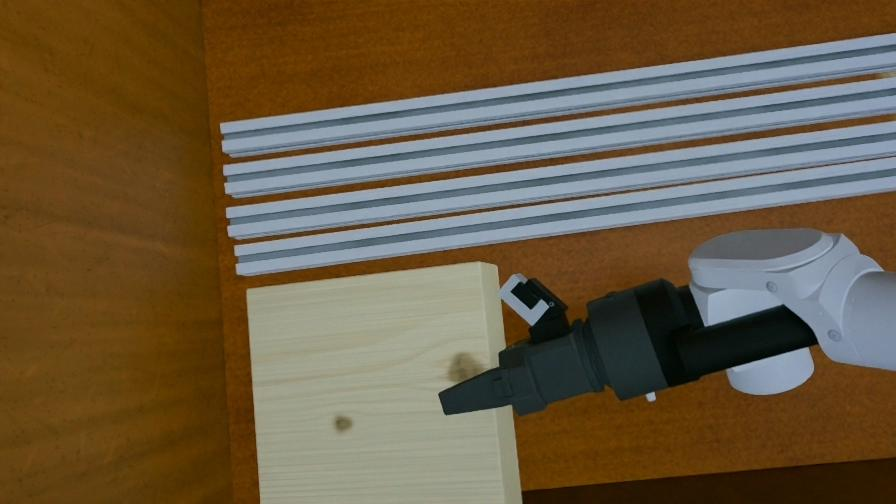

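>>> {"api": "move", "payload": {"target": {"side":"right","x":0.39,"y":0.01,"z":0.372,"quat_wxyz":[0.4655,0.5004,-0.3703,0.6291]}, "min_time_s": 0.8, "cameras": []}}

>>> {"api": "move", "payload": {"target": {"side":"right","x":0.39,"y":0.012,"z":0.352,"quat_wxyz":[0.4563,0.5152,-0.3812,0.6169]}, "min_time_s": 1.2, "cameras": ["head_camera"]}}

Scene clock: 166.60 s.
Joint torques (N m): left_arm=[17.36 10.4 6.95 2.98 -0.01 0.18 -0.01] | right_arm=[-8.17 -3.32 -2.62 -8.51 -0.5 -5.22 0.5]
External joint torques (N m): left_arm=[-1.35 -1.77 0.97 -0.06 -0.06 -0.12 -0.03] | right_arm=[-3.71 2.61 0 -4.01 -0.09 -3.46 0.45]
Motor temperatures (°C): left_arm=[31 28 31 35 34 32 37] | right_arm=[34 30 31 32 35 38 34]
Wrist force (N): left_arm=[2.0 -2.0 -6.7] | right_arm=[-19.8 0.3 -6.9]
Wrist torque (N m): left_arm=[-0.04 0.25 0.08] | right_arm=[-0.25 0.02 -0.91]
Wrist force, peak (N): left_arm=[2.4 -2.6 -7.3] | right_arm=[-21.1 0.0 -7.4]
move: done
base_odometry: x=+0.525 y=-0.280 heading=+0.005
lidar_m: 0.20 0.21 0.26 1.61 2.23 1.59 1.52 1.57 2.13 4.53 0.32 0.22
base_status: not commanded
joint_positions: torso_squat_rad=+0.800 torso_shift_rad=+0.401 torso_pitch_rad=+0.900 torso_yaw_rad=+0.450 left_shoulder_pitch_rad=+0.500 left_shoulder_roll_rad=+0.250 left_shoulder_yaw_rad=+0.000 left_elbow_rad=-1.200 left_forearm_roll_rad=-0.014 left_wrist_pitch_rad=+0.002 left_hand_roll_rad=+0.027 left_gripper_m=+0.099 right_shoulder_pitch_rad=-0.807 right_shoulder_roll_rad=-1.086 right_shoulder_yaw_rad=+1.156 right_elbow_rad=-1.066 right_forearm_roll_rad=+0.183 right_wrist_pitch_rad=-0.892 right_hand_roll_rad=-0.348 right_gripper_m=+0.075 head_pan_rad=-0.450 head_tilt_rad=+0.600
joint_status: all done
wheel_motors_off: 0
motor_effort: left_wheel=-5(6) right_wheel=+1(3)
chest: x=+0.2049 y=+0.0000 z=+0.9218 quat_wxyz=(+0.878, +0.097, +0.424, +0.201) (m; base frame)
left_hand: x=-0.2254 y=+0.4379 z=+0.5878 quat_wxyz=(+0.953, +0.265, +0.120, +0.085) (m; base frame)
right_hand: x=+0.3899 y=+0.0092 z=+0.3713 quat_wxyz=(+0.467, +0.499, -0.369, +0.630) (m; base frame)
right_hand_status: reached (checked arc, planned for 0.8 s): 1 mm and 0.2 deg off.
pictures: none
No camera images: "cameras" was empty.

Scene clock: 168.13 s.
Joint torques (N m): left_arm=[17.17 10.15 7.19 3.18 0.01 0.19 0.08] | right_arm=[-6.84 2.49 -1.73 -7.92 0.1 -4.74 0.8]
External joint torques (N m): left_arm=[-1.54 -2.02 1.21 0.15 -0.05 -0.12 0.06] | right_arm=[-2.03 7.26 0.34 -4.49 0.54 -2.94 0.75]
Motor temperatures (°C): left_arm=[31 28 31 35 34 32 37] | right_arm=[34 30 31 32 35 38 34]
Wrist force (N): left_arm=[2.9 -1.8 -6.4] | right_arm=[-18.2 -2.3 2.2]
Wrist torque (N m): left_arm=[-0.13 0.32 0.09] | right_arm=[-0.60 -0.22 -1.00]
Wrist force, peak (N): left_arm=[2.0 -2.2 -7.5] | right_arm=[-27.8 -2.7 -2.8]
move: done
base_odometry: x=+0.525 y=-0.280 heading=+0.005
lidar_m: 0.18 0.21 0.27 1.62 2.22 1.60 1.52 1.60 2.13 4.52 0.32 0.22
base_status: not commanded
joint_positions: torso_squat_rad=+0.800 torso_shift_rad=+0.401 torso_pitch_rad=+0.900 torso_yaw_rad=+0.450 left_shoulder_pitch_rad=+0.500 left_shoulder_roll_rad=+0.250 left_shoulder_yaw_rad=+0.000 left_elbow_rad=-1.200 left_forearm_roll_rad=-0.014 left_wrist_pitch_rad=+0.002 left_hand_roll_rad=+0.027 left_gripper_m=+0.099 right_shoulder_pitch_rad=-0.850 right_shoulder_roll_rad=-0.944 right_shoulder_yaw_rad=+1.158 right_elbow_rad=-0.771 right_forearm_roll_rad=+0.185 right_wrist_pitch_rad=-1.075 right_hand_roll_rad=-0.310 right_gripper_m=+0.076 head_pan_rad=-0.450 head_tilt_rad=+0.600
joint_status: all done
wheel_motors_off: 0
motor_effort: left_wheel=-4(5) right_wheel=+2(3)
chest: x=+0.2048 y=+0.0000 z=+0.9218 quat_wxyz=(+0.878, +0.097, +0.424, +0.201) (m; base frame)
left_hand: x=-0.2254 y=+0.4379 z=+0.5877 quat_wxyz=(+0.953, +0.265, +0.120, +0.085) (m; base frame)
right_hand: x=+0.3903 y=+0.0107 z=+0.3522 quat_wxyz=(+0.460, +0.510, -0.379, +0.620) (m; base frame)
right_hand_status: reached (checked arc, planned for 1.2 s): 1 mm and 0.9 deg off.
pictures: head_camera
camera_calibration:
head_camera: T_world_to_cam=[[-0.0236774, -0.999499, -0.0210059, 0.0391173], [-0.991542, 0.0261606, -0.127122, 0.553074], [0.127608, 0.0178183, -0.991665, 0.91925], [0, 0, 0, 1]] pos_world=[0.432019, 0.00824948, 0.982717]

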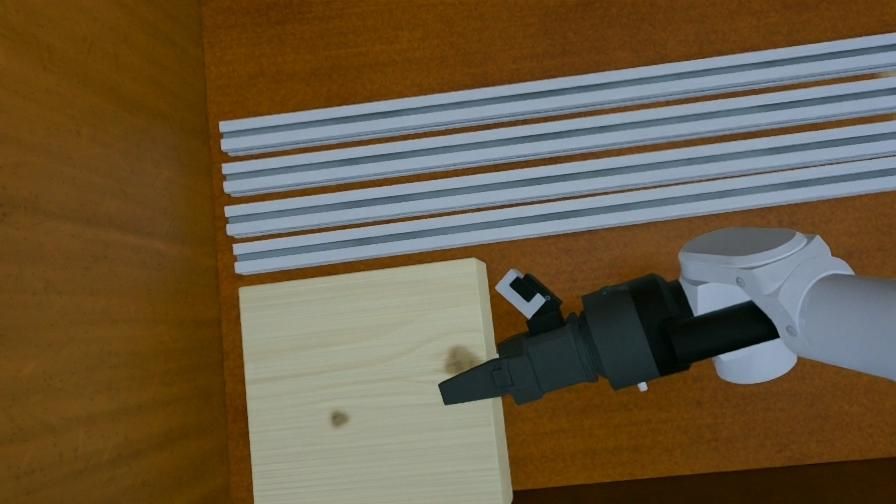

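>>> {"api": "move", "payload": {"target": {"side":"right","x":0.39,"y":0.012,"z":0.346,"quat_wxyz":[0.4506,0.5248,-0.3883,0.609]}, "min_time_s": 1, "cameras": []}}

>>> {"api": "move", "payload": {"joints": {"right_gripper_m":0.088}, "cameras": ["head_camera"]}}

Scene clock: 172.07 s.
Joint torques (N m): left_arm=[17.12 10.22 7.18 3.02 -0.09 0.06 -0.01] | right_arm=[-7.66 0.93 -0.44 -6.28 -0.37 -5.03 0.58]
External joint torques (N m): left_arm=[-1.59 -1.95 1.2 -0.01 -0.14 -0.25 -0.03] | right_arm=[-2.5 4.74 1.16 -3.83 0.09 -3.17 0.53]
Motor temperatures (°C): left_arm=[31 28 31 35 34 32 37] | right_arm=[34 30 31 32 35 38 34]
Wrist force (N): left_arm=[2.2 -2.7 -6.5] | right_arm=[-19.6 -1.0 0.4]
Wrist torque (N m): left_arm=[0.03 0.24 0.06] | right_arm=[-0.48 -0.16 -0.88]
Wrist force, peak (N): left_arm=[2.5 -2.6 -7.7] | right_arm=[-21.4 -2.8 4.5]
move: done
base_odometry: x=+0.525 y=-0.280 heading=+0.005
lidar_m: 0.19 0.21 0.27 1.63 2.22 1.59 1.51 1.58 2.12 4.53 0.31 0.22
base_status: not commanded
joint_positions: torso_squat_rad=+0.800 torso_shift_rad=+0.401 torso_pitch_rad=+0.900 torso_yaw_rad=+0.450 left_shoulder_pitch_rad=+0.500 left_shoulder_roll_rad=+0.250 left_shoulder_yaw_rad=+0.000 left_elbow_rad=-1.200 left_forearm_roll_rad=-0.014 left_wrist_pitch_rad=+0.002 left_hand_roll_rad=+0.027 left_gripper_m=+0.099 right_shoulder_pitch_rad=-0.891 right_shoulder_roll_rad=-0.834 right_shoulder_yaw_rad=+1.160 right_elbow_rad=-0.531 right_forearm_roll_rad=+0.188 right_wrist_pitch_rad=-1.230 right_hand_roll_rad=-0.282 right_gripper_m=+0.076 head_pan_rad=-0.450 head_tilt_rad=+0.600
joint_status: all done
wheel_motors_off: 0
motor_effort: left_wheel=-2(5) right_wheel=+3(4)
chest: x=+0.2049 y=+0.0000 z=+0.9218 quat_wxyz=(+0.878, +0.097, +0.424, +0.201) (m; base frame)
left_hand: x=-0.2254 y=+0.4379 z=+0.5878 quat_wxyz=(+0.953, +0.265, +0.120, +0.085) (m; base frame)
right_hand: x=+0.3901 y=+0.0111 z=+0.3461 quat_wxyz=(+0.454, +0.521, -0.386, +0.611) (m; base frame)
right_hand_status: reached (checked arc, planned for 1.0 s): 1 mm and 0.7 deg off.
pictures: none
No camera images: "cameras" was empty.

Scene clock: 172.67 s.
Joint torques (N m): left_arm=[17.24 10.22 7.38 3.15 -0.02 0.08 0.02] | right_arm=[-7.13 0.46 -0.75 -5.8 -0.74 -4.27 0.41]
External joint torques (N m): left_arm=[-1.48 -1.95 1.4 0.12 -0.07 -0.23 0] | right_arm=[-1.98 4.26 0.85 -3.34 -0.28 -2.45 0.36]
Motor temperatures (°C): left_arm=[31 28 31 35 34 32 37] | right_arm=[34 30 31 32 35 38 34]
Wrist force (N): left_arm=[2.4 -1.8 -7.0] | right_arm=[-15.5 1.4 -1.2]
Wrist torque (N m): left_arm=[-0.06 0.27 0.07] | right_arm=[-0.28 -0.31 -0.23]
Wrist force, peak (N): left_arm=[2.1 -2.8 -7.3] | right_arm=[-18.8 -1.9 0.2]
move: done
base_odometry: x=+0.525 y=-0.280 heading=+0.005
lidar_m: 0.19 0.20 0.27 1.62 2.22 1.58 1.51 1.59 2.14 4.51 0.33 0.22
base_status: not commanded
joint_positions: torso_squat_rad=+0.800 torso_shift_rad=+0.401 torso_pitch_rad=+0.900 torso_yaw_rad=+0.450 left_shoulder_pitch_rad=+0.500 left_shoulder_roll_rad=+0.250 left_shoulder_yaw_rad=+0.000 left_elbow_rad=-1.200 left_forearm_roll_rad=-0.014 left_wrist_pitch_rad=+0.002 left_hand_roll_rad=+0.027 left_gripper_m=+0.099 right_shoulder_pitch_rad=-0.891 right_shoulder_roll_rad=-0.833 right_shoulder_yaw_rad=+1.160 right_elbow_rad=-0.531 right_forearm_roll_rad=+0.188 right_wrist_pitch_rad=-1.230 right_hand_roll_rad=-0.282 right_gripper_m=+0.088 head_pan_rad=-0.450 head_tilt_rad=+0.600
joint_status: all done
wheel_motors_off: 0
motor_effort: left_wheel=-1(3) right_wheel=+1(4)
chest: x=+0.2049 y=+0.0000 z=+0.9218 quat_wxyz=(+0.878, +0.097, +0.424, +0.201) (m; base frame)
left_hand: x=-0.2254 y=+0.4379 z=+0.5878 quat_wxyz=(+0.953, +0.265, +0.120, +0.085) (m; base frame)
right_hand: x=+0.3900 y=+0.0112 z=+0.3462 quat_wxyz=(+0.454, +0.521, -0.386, +0.611) (m; base frame)
pictures: head_camera
camera_calibration:
head_camera: T_world_to_cam=[[-0.0235807, -0.999502, -0.0209891, 0.0390611], [-0.991558, 0.0260606, -0.127016, 0.553078], [0.1275, 0.0178168, -0.991679, 0.919298], [0, 0, 0, 1]] pos_world=[0.432119, 0.00824918, 0.982718]

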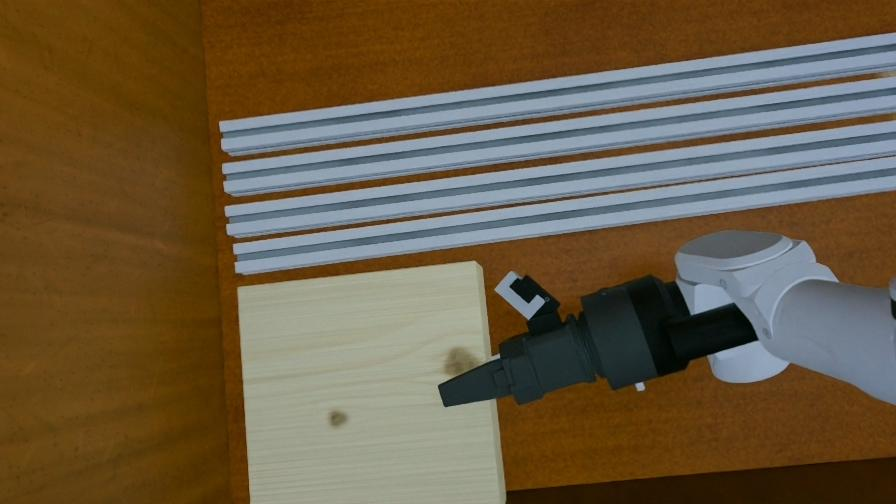

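>>> {"api": "move", "payload": {"target": {"side":"right","x":0.4165,"y":-0.074,"z":0.359,"quat_wxyz":[0.4506,0.5248,-0.3883,0.609]}, "min_time_s": 2, "cameras": ["head_camera"]}}

Scene clock: 177.90 s.
Joint torques (N m): left_arm=[17.38 10.3 7 2.96 0.02 0.19 -0.08] | right_arm=[-2.77 -9.14 -3.31 0.31 -0.8 -2.09 0.37]
External joint torques (N m): left_arm=[-1.33 -1.87 1.02 -0.07 -0.03 -0.12 -0.1] | right_arm=[1.48 -1.57 -1.76 0.93 -0.29 -0.25 0.32]
Motor temperatures (°C): left_arm=[31 28 31 35 34 32 37] | right_arm=[34 30 31 32 35 38 34]
Wrist force (N): left_arm=[2.4 -1.7 -7.1] | right_arm=[-6.0 2.3 -0.1]
Wrist torque (N m): left_arm=[-0.11 0.29 0.08] | right_arm=[-0.35 -0.28 -0.11]
Wrist force, peak (N): left_arm=[2.7 -2.5 -7.5] | right_arm=[-16.2 2.1 -6.6]
move: done
base_odometry: x=+0.525 y=-0.280 heading=+0.005
lidar_m: 0.19 0.20 0.27 1.61 2.24 1.60 1.52 1.59 2.14 4.53 0.33 0.22
base_status: not commanded
joint_positions: torso_squat_rad=+0.800 torso_shift_rad=+0.401 torso_pitch_rad=+0.900 torso_yaw_rad=+0.450 left_shoulder_pitch_rad=+0.500 left_shoulder_roll_rad=+0.250 left_shoulder_yaw_rad=+0.000 left_elbow_rad=-1.200 left_forearm_roll_rad=-0.014 left_wrist_pitch_rad=+0.002 left_hand_roll_rad=+0.027 left_gripper_m=+0.099 right_shoulder_pitch_rad=-0.871 right_shoulder_roll_rad=-0.947 right_shoulder_yaw_rad=+1.149 right_elbow_rad=-0.419 right_forearm_roll_rad=+0.172 right_wrist_pitch_rad=-1.458 right_hand_roll_rad=-0.268 right_gripper_m=+0.088 head_pan_rad=-0.450 head_tilt_rad=+0.600
joint_status: all done
wheel_motors_off: 0
motor_effort: left_wheel=-1(2) right_wheel=+2(3)
chest: x=+0.2048 y=+0.0000 z=+0.9218 quat_wxyz=(+0.878, +0.097, +0.424, +0.201) (m; base frame)
left_hand: x=-0.2254 y=+0.4379 z=+0.5878 quat_wxyz=(+0.953, +0.265, +0.120, +0.085) (m; base frame)
right_hand: x=+0.4163 y=-0.0728 z=+0.3591 quat_wxyz=(+0.453, +0.522, -0.387, +0.611) (m; base frame)
right_hand_status: reached (checked arc, planned for 2.0 s): 1 mm and 0.5 deg off.
pictures: head_camera
camera_calibration:
head_camera: T_world_to_cam=[[-0.0235669, -0.9995, -0.021094, 0.0391556], [-0.991544, 0.0260622, -0.127124, 0.553077], [0.12761, 0.0179197, -0.991663, 0.919246], [0, 0, 0, 1]] pos_world=[0.432019, 0.00824893, 0.982717]

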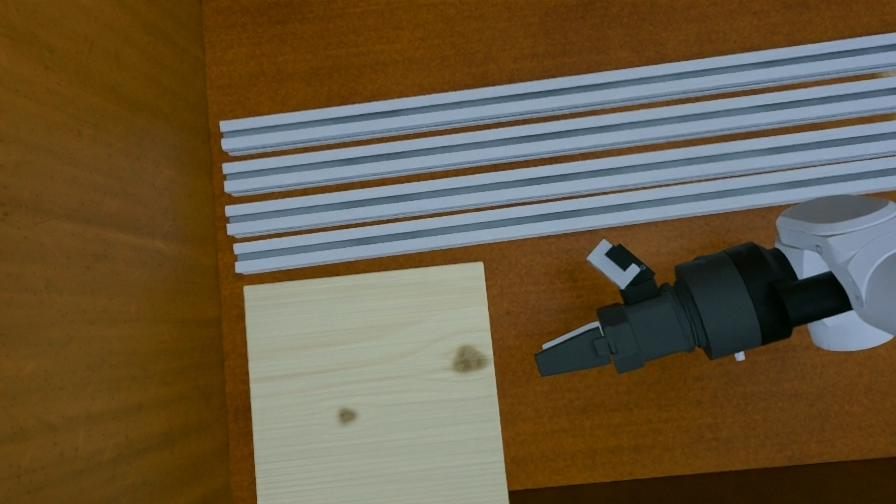

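>>> {"api": "move", "payload": {"target": {"side":"right","x":0.42,"y":-0.11,"z":0.42,"quat_wxyz":[0.5535,0.4229,-0.3875,0.604]}, "cameras": []}}

>>> {"api": "move", "payload": {"target": {"side":"right","x":0.43,"y":-0.13,"z":0.52,"quat_wxyz":[0.585,0.3686,-0.3378,0.6385]}, "cameras": ["head_camera"]}}

>>> {"api": "move", "payload": {"joints": {"torso_squat_rad":0.6,"torso_shift_rad":0.336}, "cameras": []}}

>>> {"api": "move", "payload": {"joints": {"torso_squat_rad":0.4,"torso_shift_rad":0.3}, "cameras": ["head_camera"]}}

Scene clock: 182.23 s.
Joint torques (N m): left_arm=[17.32 10.35 7.17 3.04 -0.13 0.04 -0.07] | right_arm=[-0.35 -11.36 -3.47 -4.19 -0.07 -2.11 0.04]
External joint torques (N m): left_arm=[-1.39 -1.82 1.19 0.01 -0.18 -0.27 -0.08] | right_arm=[0.49 -0.04 -0.94 -0.35 -0.05 -0.29 -0.01]
Motor temperatures (°C): left_arm=[31 28 31 35 34 32 37] | right_arm=[34 30 31 31 35 38 34]
Wrist force (N): left_arm=[2.0 -1.6 -6.5] | right_arm=[-5.6 1.9 -1.1]
Wrist torque (N m): left_arm=[-0.12 0.24 0.02] | right_arm=[-0.30 -0.23 -0.14]
Wrist force, peak (N): left_arm=[2.1 -2.0 -7.8] | right_arm=[-6.9 2.1 0.1]
move: done
base_odometry: x=+0.525 y=-0.280 heading=+0.005
lidar_m: 0.20 0.21 0.26 1.61 2.23 1.59 1.51 1.59 2.13 4.53 0.33 0.21
base_status: not commanded
joint_positions: torso_squat_rad=+0.800 torso_shift_rad=+0.401 torso_pitch_rad=+0.900 torso_yaw_rad=+0.450 left_shoulder_pitch_rad=+0.500 left_shoulder_roll_rad=+0.250 left_shoulder_yaw_rad=+0.000 left_elbow_rad=-1.200 left_forearm_roll_rad=-0.014 left_wrist_pitch_rad=+0.002 left_hand_roll_rad=+0.027 left_gripper_m=+0.099 right_shoulder_pitch_rad=-0.419 right_shoulder_roll_rad=-1.518 right_shoulder_yaw_rad=+0.959 right_elbow_rad=-1.494 right_forearm_roll_rad=-0.195 right_wrist_pitch_rad=-0.786 right_hand_roll_rad=-0.099 right_gripper_m=+0.088 head_pan_rad=-0.450 head_tilt_rad=+0.600
joint_status: all done
wheel_motors_off: 0
motor_effort: left_wheel=-2(2) right_wheel=+1(4)
chest: x=+0.2048 y=+0.0001 z=+0.9218 quat_wxyz=(+0.878, +0.097, +0.424, +0.201) (m; base frame)
left_hand: x=-0.2254 y=+0.4379 z=+0.5878 quat_wxyz=(+0.953, +0.265, +0.120, +0.085) (m; base frame)
right_hand: x=+0.4199 y=-0.1101 z=+0.4200 quat_wxyz=(+0.553, +0.424, -0.387, +0.604) (m; base frame)
right_hand_status: reached (checked arc, planned for 1.4 s): 0 mm and 0.1 deg off.
pictures: none
No camera images: "cameras" was empty.

Scene clock: 183.53 s.
Joint torques (N m): left_arm=[17.14 10.27 7.06 3.05 0.06 0.23 0.01] | right_arm=[-1.84 -12.41 -1.35 -4.71 0.64 -1.7 -0.23]
External joint torques (N m): left_arm=[-1.57 -1.9 1.08 0.02 0.01 -0.08 -0.01] | right_arm=[1.02 0.06 0.69 -0.41 0.22 -0.1 -0.27]
Motor temperatures (°C): left_arm=[31 28 31 35 34 32 37] | right_arm=[34 30 31 31 35 38 34]
Wrist force (N): left_arm=[2.4 -1.8 -7.0] | right_arm=[-4.7 2.6 -2.1]
Wrist torque (N m): left_arm=[-0.09 0.28 0.05] | right_arm=[-0.30 -0.15 -0.11]
Wrist force, peak (N): left_arm=[2.4 -3.1 -7.6] | right_arm=[-6.3 2.6 -2.0]
move: done
base_odometry: x=+0.525 y=-0.280 heading=+0.005
lidar_m: 0.20 0.21 0.25 1.61 2.22 1.60 1.52 1.58 2.14 4.52 0.32 0.22
base_status: not commanded
joint_positions: torso_squat_rad=+0.800 torso_shift_rad=+0.401 torso_pitch_rad=+0.900 torso_yaw_rad=+0.450 left_shoulder_pitch_rad=+0.500 left_shoulder_roll_rad=+0.250 left_shoulder_yaw_rad=+0.000 left_elbow_rad=-1.200 left_forearm_roll_rad=-0.014 left_wrist_pitch_rad=+0.002 left_hand_roll_rad=+0.027 left_gripper_m=+0.099 right_shoulder_pitch_rad=-0.320 right_shoulder_roll_rad=-2.066 right_shoulder_yaw_rad=+1.019 right_elbow_rad=-2.111 right_forearm_roll_rad=-0.796 right_wrist_pitch_rad=-0.584 right_hand_roll_rad=+0.342 right_gripper_m=+0.088 head_pan_rad=-0.450 head_tilt_rad=+0.600
joint_status: all done
wheel_motors_off: 0
motor_effort: left_wheel=-1(2) right_wheel=+0(4)
chest: x=+0.2048 y=+0.0001 z=+0.9218 quat_wxyz=(+0.878, +0.097, +0.424, +0.201) (m; base frame)
left_hand: x=-0.2254 y=+0.4379 z=+0.5878 quat_wxyz=(+0.953, +0.265, +0.120, +0.085) (m; base frame)
right_hand: x=+0.4302 y=-0.1300 z=+0.5199 quat_wxyz=(+0.584, +0.370, -0.337, +0.639) (m; base frame)
right_hand_status: reached (checked arc, planned for 1.0 s): 0 mm and 0.2 deg off.
pictures: head_camera
camera_calibration:
head_camera: T_world_to_cam=[[-0.0235759, -0.999502, -0.0209967, 0.0391661], [-0.991531, 0.0260605, -0.127225, 0.553181], [0.127709, 0.0178194, -0.991652, 0.919291], [0, 0, 0, 1]] pos_world=[0.432019, 0.00834917, 0.982817]

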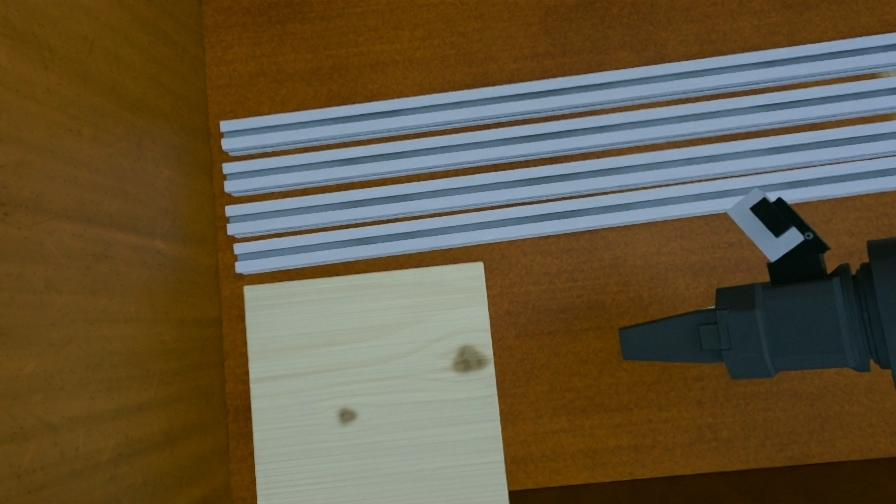

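Scene clock: 185.00 s.
Joint torques (N m): left_arm=[17.22 10.1 6.87 2.93 0.08 0.2 -0.02] | right_arm=[-2.16 -12.22 -1.53 -4.53 0.51 -1.79 -0.29]
External joint torques (N m): left_arm=[-1.49 -2.07 0.89 -0.1 0.03 -0.11 -0.04] | right_arm=[0.7 0.26 0.52 -0.23 0.09 -0.18 -0.34]
Motor temperatures (°C): left_arm=[31 28 31 35 34 32 37] | right_arm=[34 30 31 31 35 38 34]
Wrist force (N): left_arm=[2.0 -2.5 -6.3] | right_arm=[-5.3 2.1 -2.1]
Wrist torque (N m): left_arm=[-0.06 0.25 0.03] | right_arm=[-0.28 -0.20 -0.10]
Wrist force, peak (N): left_arm=[2.0 -2.7 -8.1] | right_arm=[-5.3 2.0 -2.6]
move: done
base_odometry: x=+0.525 y=-0.280 heading=+0.005
lidar_m: 0.19 0.21 0.27 1.60 2.22 1.59 1.51 1.58 2.13 4.52 0.33 0.22
base_status: not commanded
joint_positions: torso_squat_rad=+0.600 torso_shift_rad=+0.336 torso_pitch_rad=+0.900 torso_yaw_rad=+0.450 left_shoulder_pitch_rad=+0.500 left_shoulder_roll_rad=+0.250 left_shoulder_yaw_rad=+0.000 left_elbow_rad=-1.200 left_forearm_roll_rad=-0.014 left_wrist_pitch_rad=+0.002 left_hand_roll_rad=+0.027 left_gripper_m=+0.099 right_shoulder_pitch_rad=-0.320 right_shoulder_roll_rad=-2.066 right_shoulder_yaw_rad=+1.019 right_elbow_rad=-2.111 right_forearm_roll_rad=-0.796 right_wrist_pitch_rad=-0.584 right_hand_roll_rad=+0.342 right_gripper_m=+0.088 head_pan_rad=-0.450 head_tilt_rad=+0.600
joint_status: all done
wheel_motors_off: 0
motor_effort: left_wheel=+0(2) right_wheel=+1(4)
chest: x=+0.2049 y=+0.0001 z=+1.0183 quat_wxyz=(+0.878, +0.097, +0.424, +0.201) (m; base frame)
left_hand: x=-0.2253 y=+0.4379 z=+0.6842 quat_wxyz=(+0.953, +0.265, +0.120, +0.085) (m; base frame)
right_hand: x=+0.4303 y=-0.1300 z=+0.6164 quat_wxyz=(+0.584, +0.370, -0.337, +0.639) (m; base frame)
pictures: none
No camera images: "cameras" was empty.

Scene clock: 186.47 s.
Joint torques (N m): left_arm=[17.06 10.45 6.87 3.04 -0.09 0.15 0.1] | right_arm=[-2.18 -12.75 -1.48 -4.55 0.37 -1.69 -0.26]
External joint torques (N m): left_arm=[-1.65 -1.72 0.89 0.01 -0.14 -0.16 0.08] | right_arm=[0.68 -0.28 0.56 -0.26 -0.05 -0.09 -0.31]
Motor temperatures (°C): left_arm=[31 28 31 35 34 32 37] | right_arm=[34 30 31 31 35 38 34]
Wrist force (N): left_arm=[1.8 -2.3 -6.2] | right_arm=[-4.7 2.3 -2.3]
Wrist torque (N m): left_arm=[-0.06 0.19 0.06] | right_arm=[-0.33 -0.14 -0.14]
Wrist force, peak (N): left_arm=[1.7 -2.9 -7.3] | right_arm=[-5.2 2.5 -2.2]
move: done
base_odometry: x=+0.525 y=-0.280 heading=+0.005
lidar_m: 0.20 0.20 0.28 1.61 2.24 1.60 1.52 1.58 2.13 4.53 0.32 0.22
base_status: not commanded
joint_positions: torso_squat_rad=+0.400 torso_shift_rad=+0.300 torso_pitch_rad=+0.900 torso_yaw_rad=+0.450 left_shoulder_pitch_rad=+0.500 left_shoulder_roll_rad=+0.250 left_shoulder_yaw_rad=+0.000 left_elbow_rad=-1.200 left_forearm_roll_rad=-0.014 left_wrist_pitch_rad=+0.002 left_hand_roll_rad=+0.027 left_gripper_m=+0.099 right_shoulder_pitch_rad=-0.320 right_shoulder_roll_rad=-2.066 right_shoulder_yaw_rad=+1.019 right_elbow_rad=-2.111 right_forearm_roll_rad=-0.796 right_wrist_pitch_rad=-0.584 right_hand_roll_rad=+0.342 right_gripper_m=+0.088 head_pan_rad=-0.450 head_tilt_rad=+0.600
joint_status: all done
wheel_motors_off: 0
motor_effort: left_wheel=+0(3) right_wheel=+3(4)
chest: x=+0.2049 y=+0.0001 z=+1.0888 quat_wxyz=(+0.878, +0.097, +0.424, +0.201) (m; base frame)
left_hand: x=-0.2253 y=+0.4379 z=+0.7547 quat_wxyz=(+0.953, +0.265, +0.120, +0.085) (m; base frame)
right_hand: x=+0.4303 y=-0.1300 z=+0.6869 quat_wxyz=(+0.584, +0.370, -0.337, +0.639) (m; base frame)
pictures: head_camera
camera_calibration:
head_camera: T_world_to_cam=[[-0.0235759, -0.999502, -0.0209967, 0.0426728], [-0.991531, 0.0260605, -0.127225, 0.574514], [0.127709, 0.0178194, -0.991652, 1.08478], [0, 0, 0, 1]] pos_world=[0.432119, 0.00834917, 1.14972]

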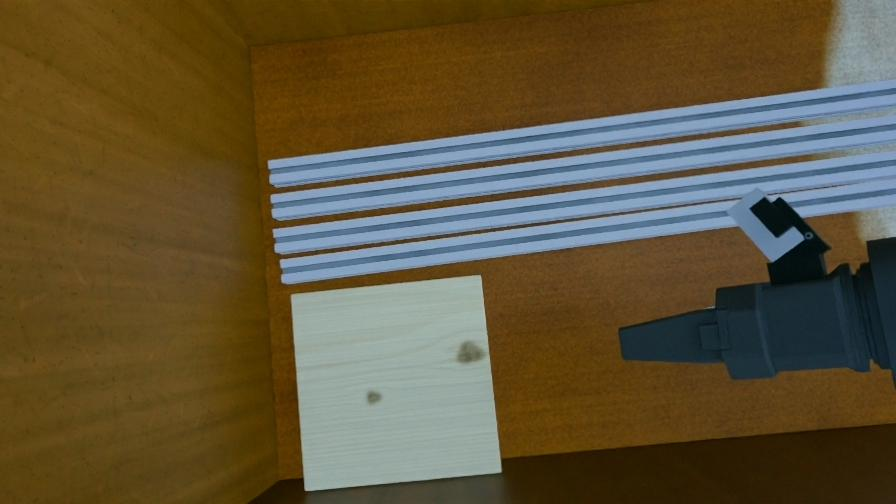

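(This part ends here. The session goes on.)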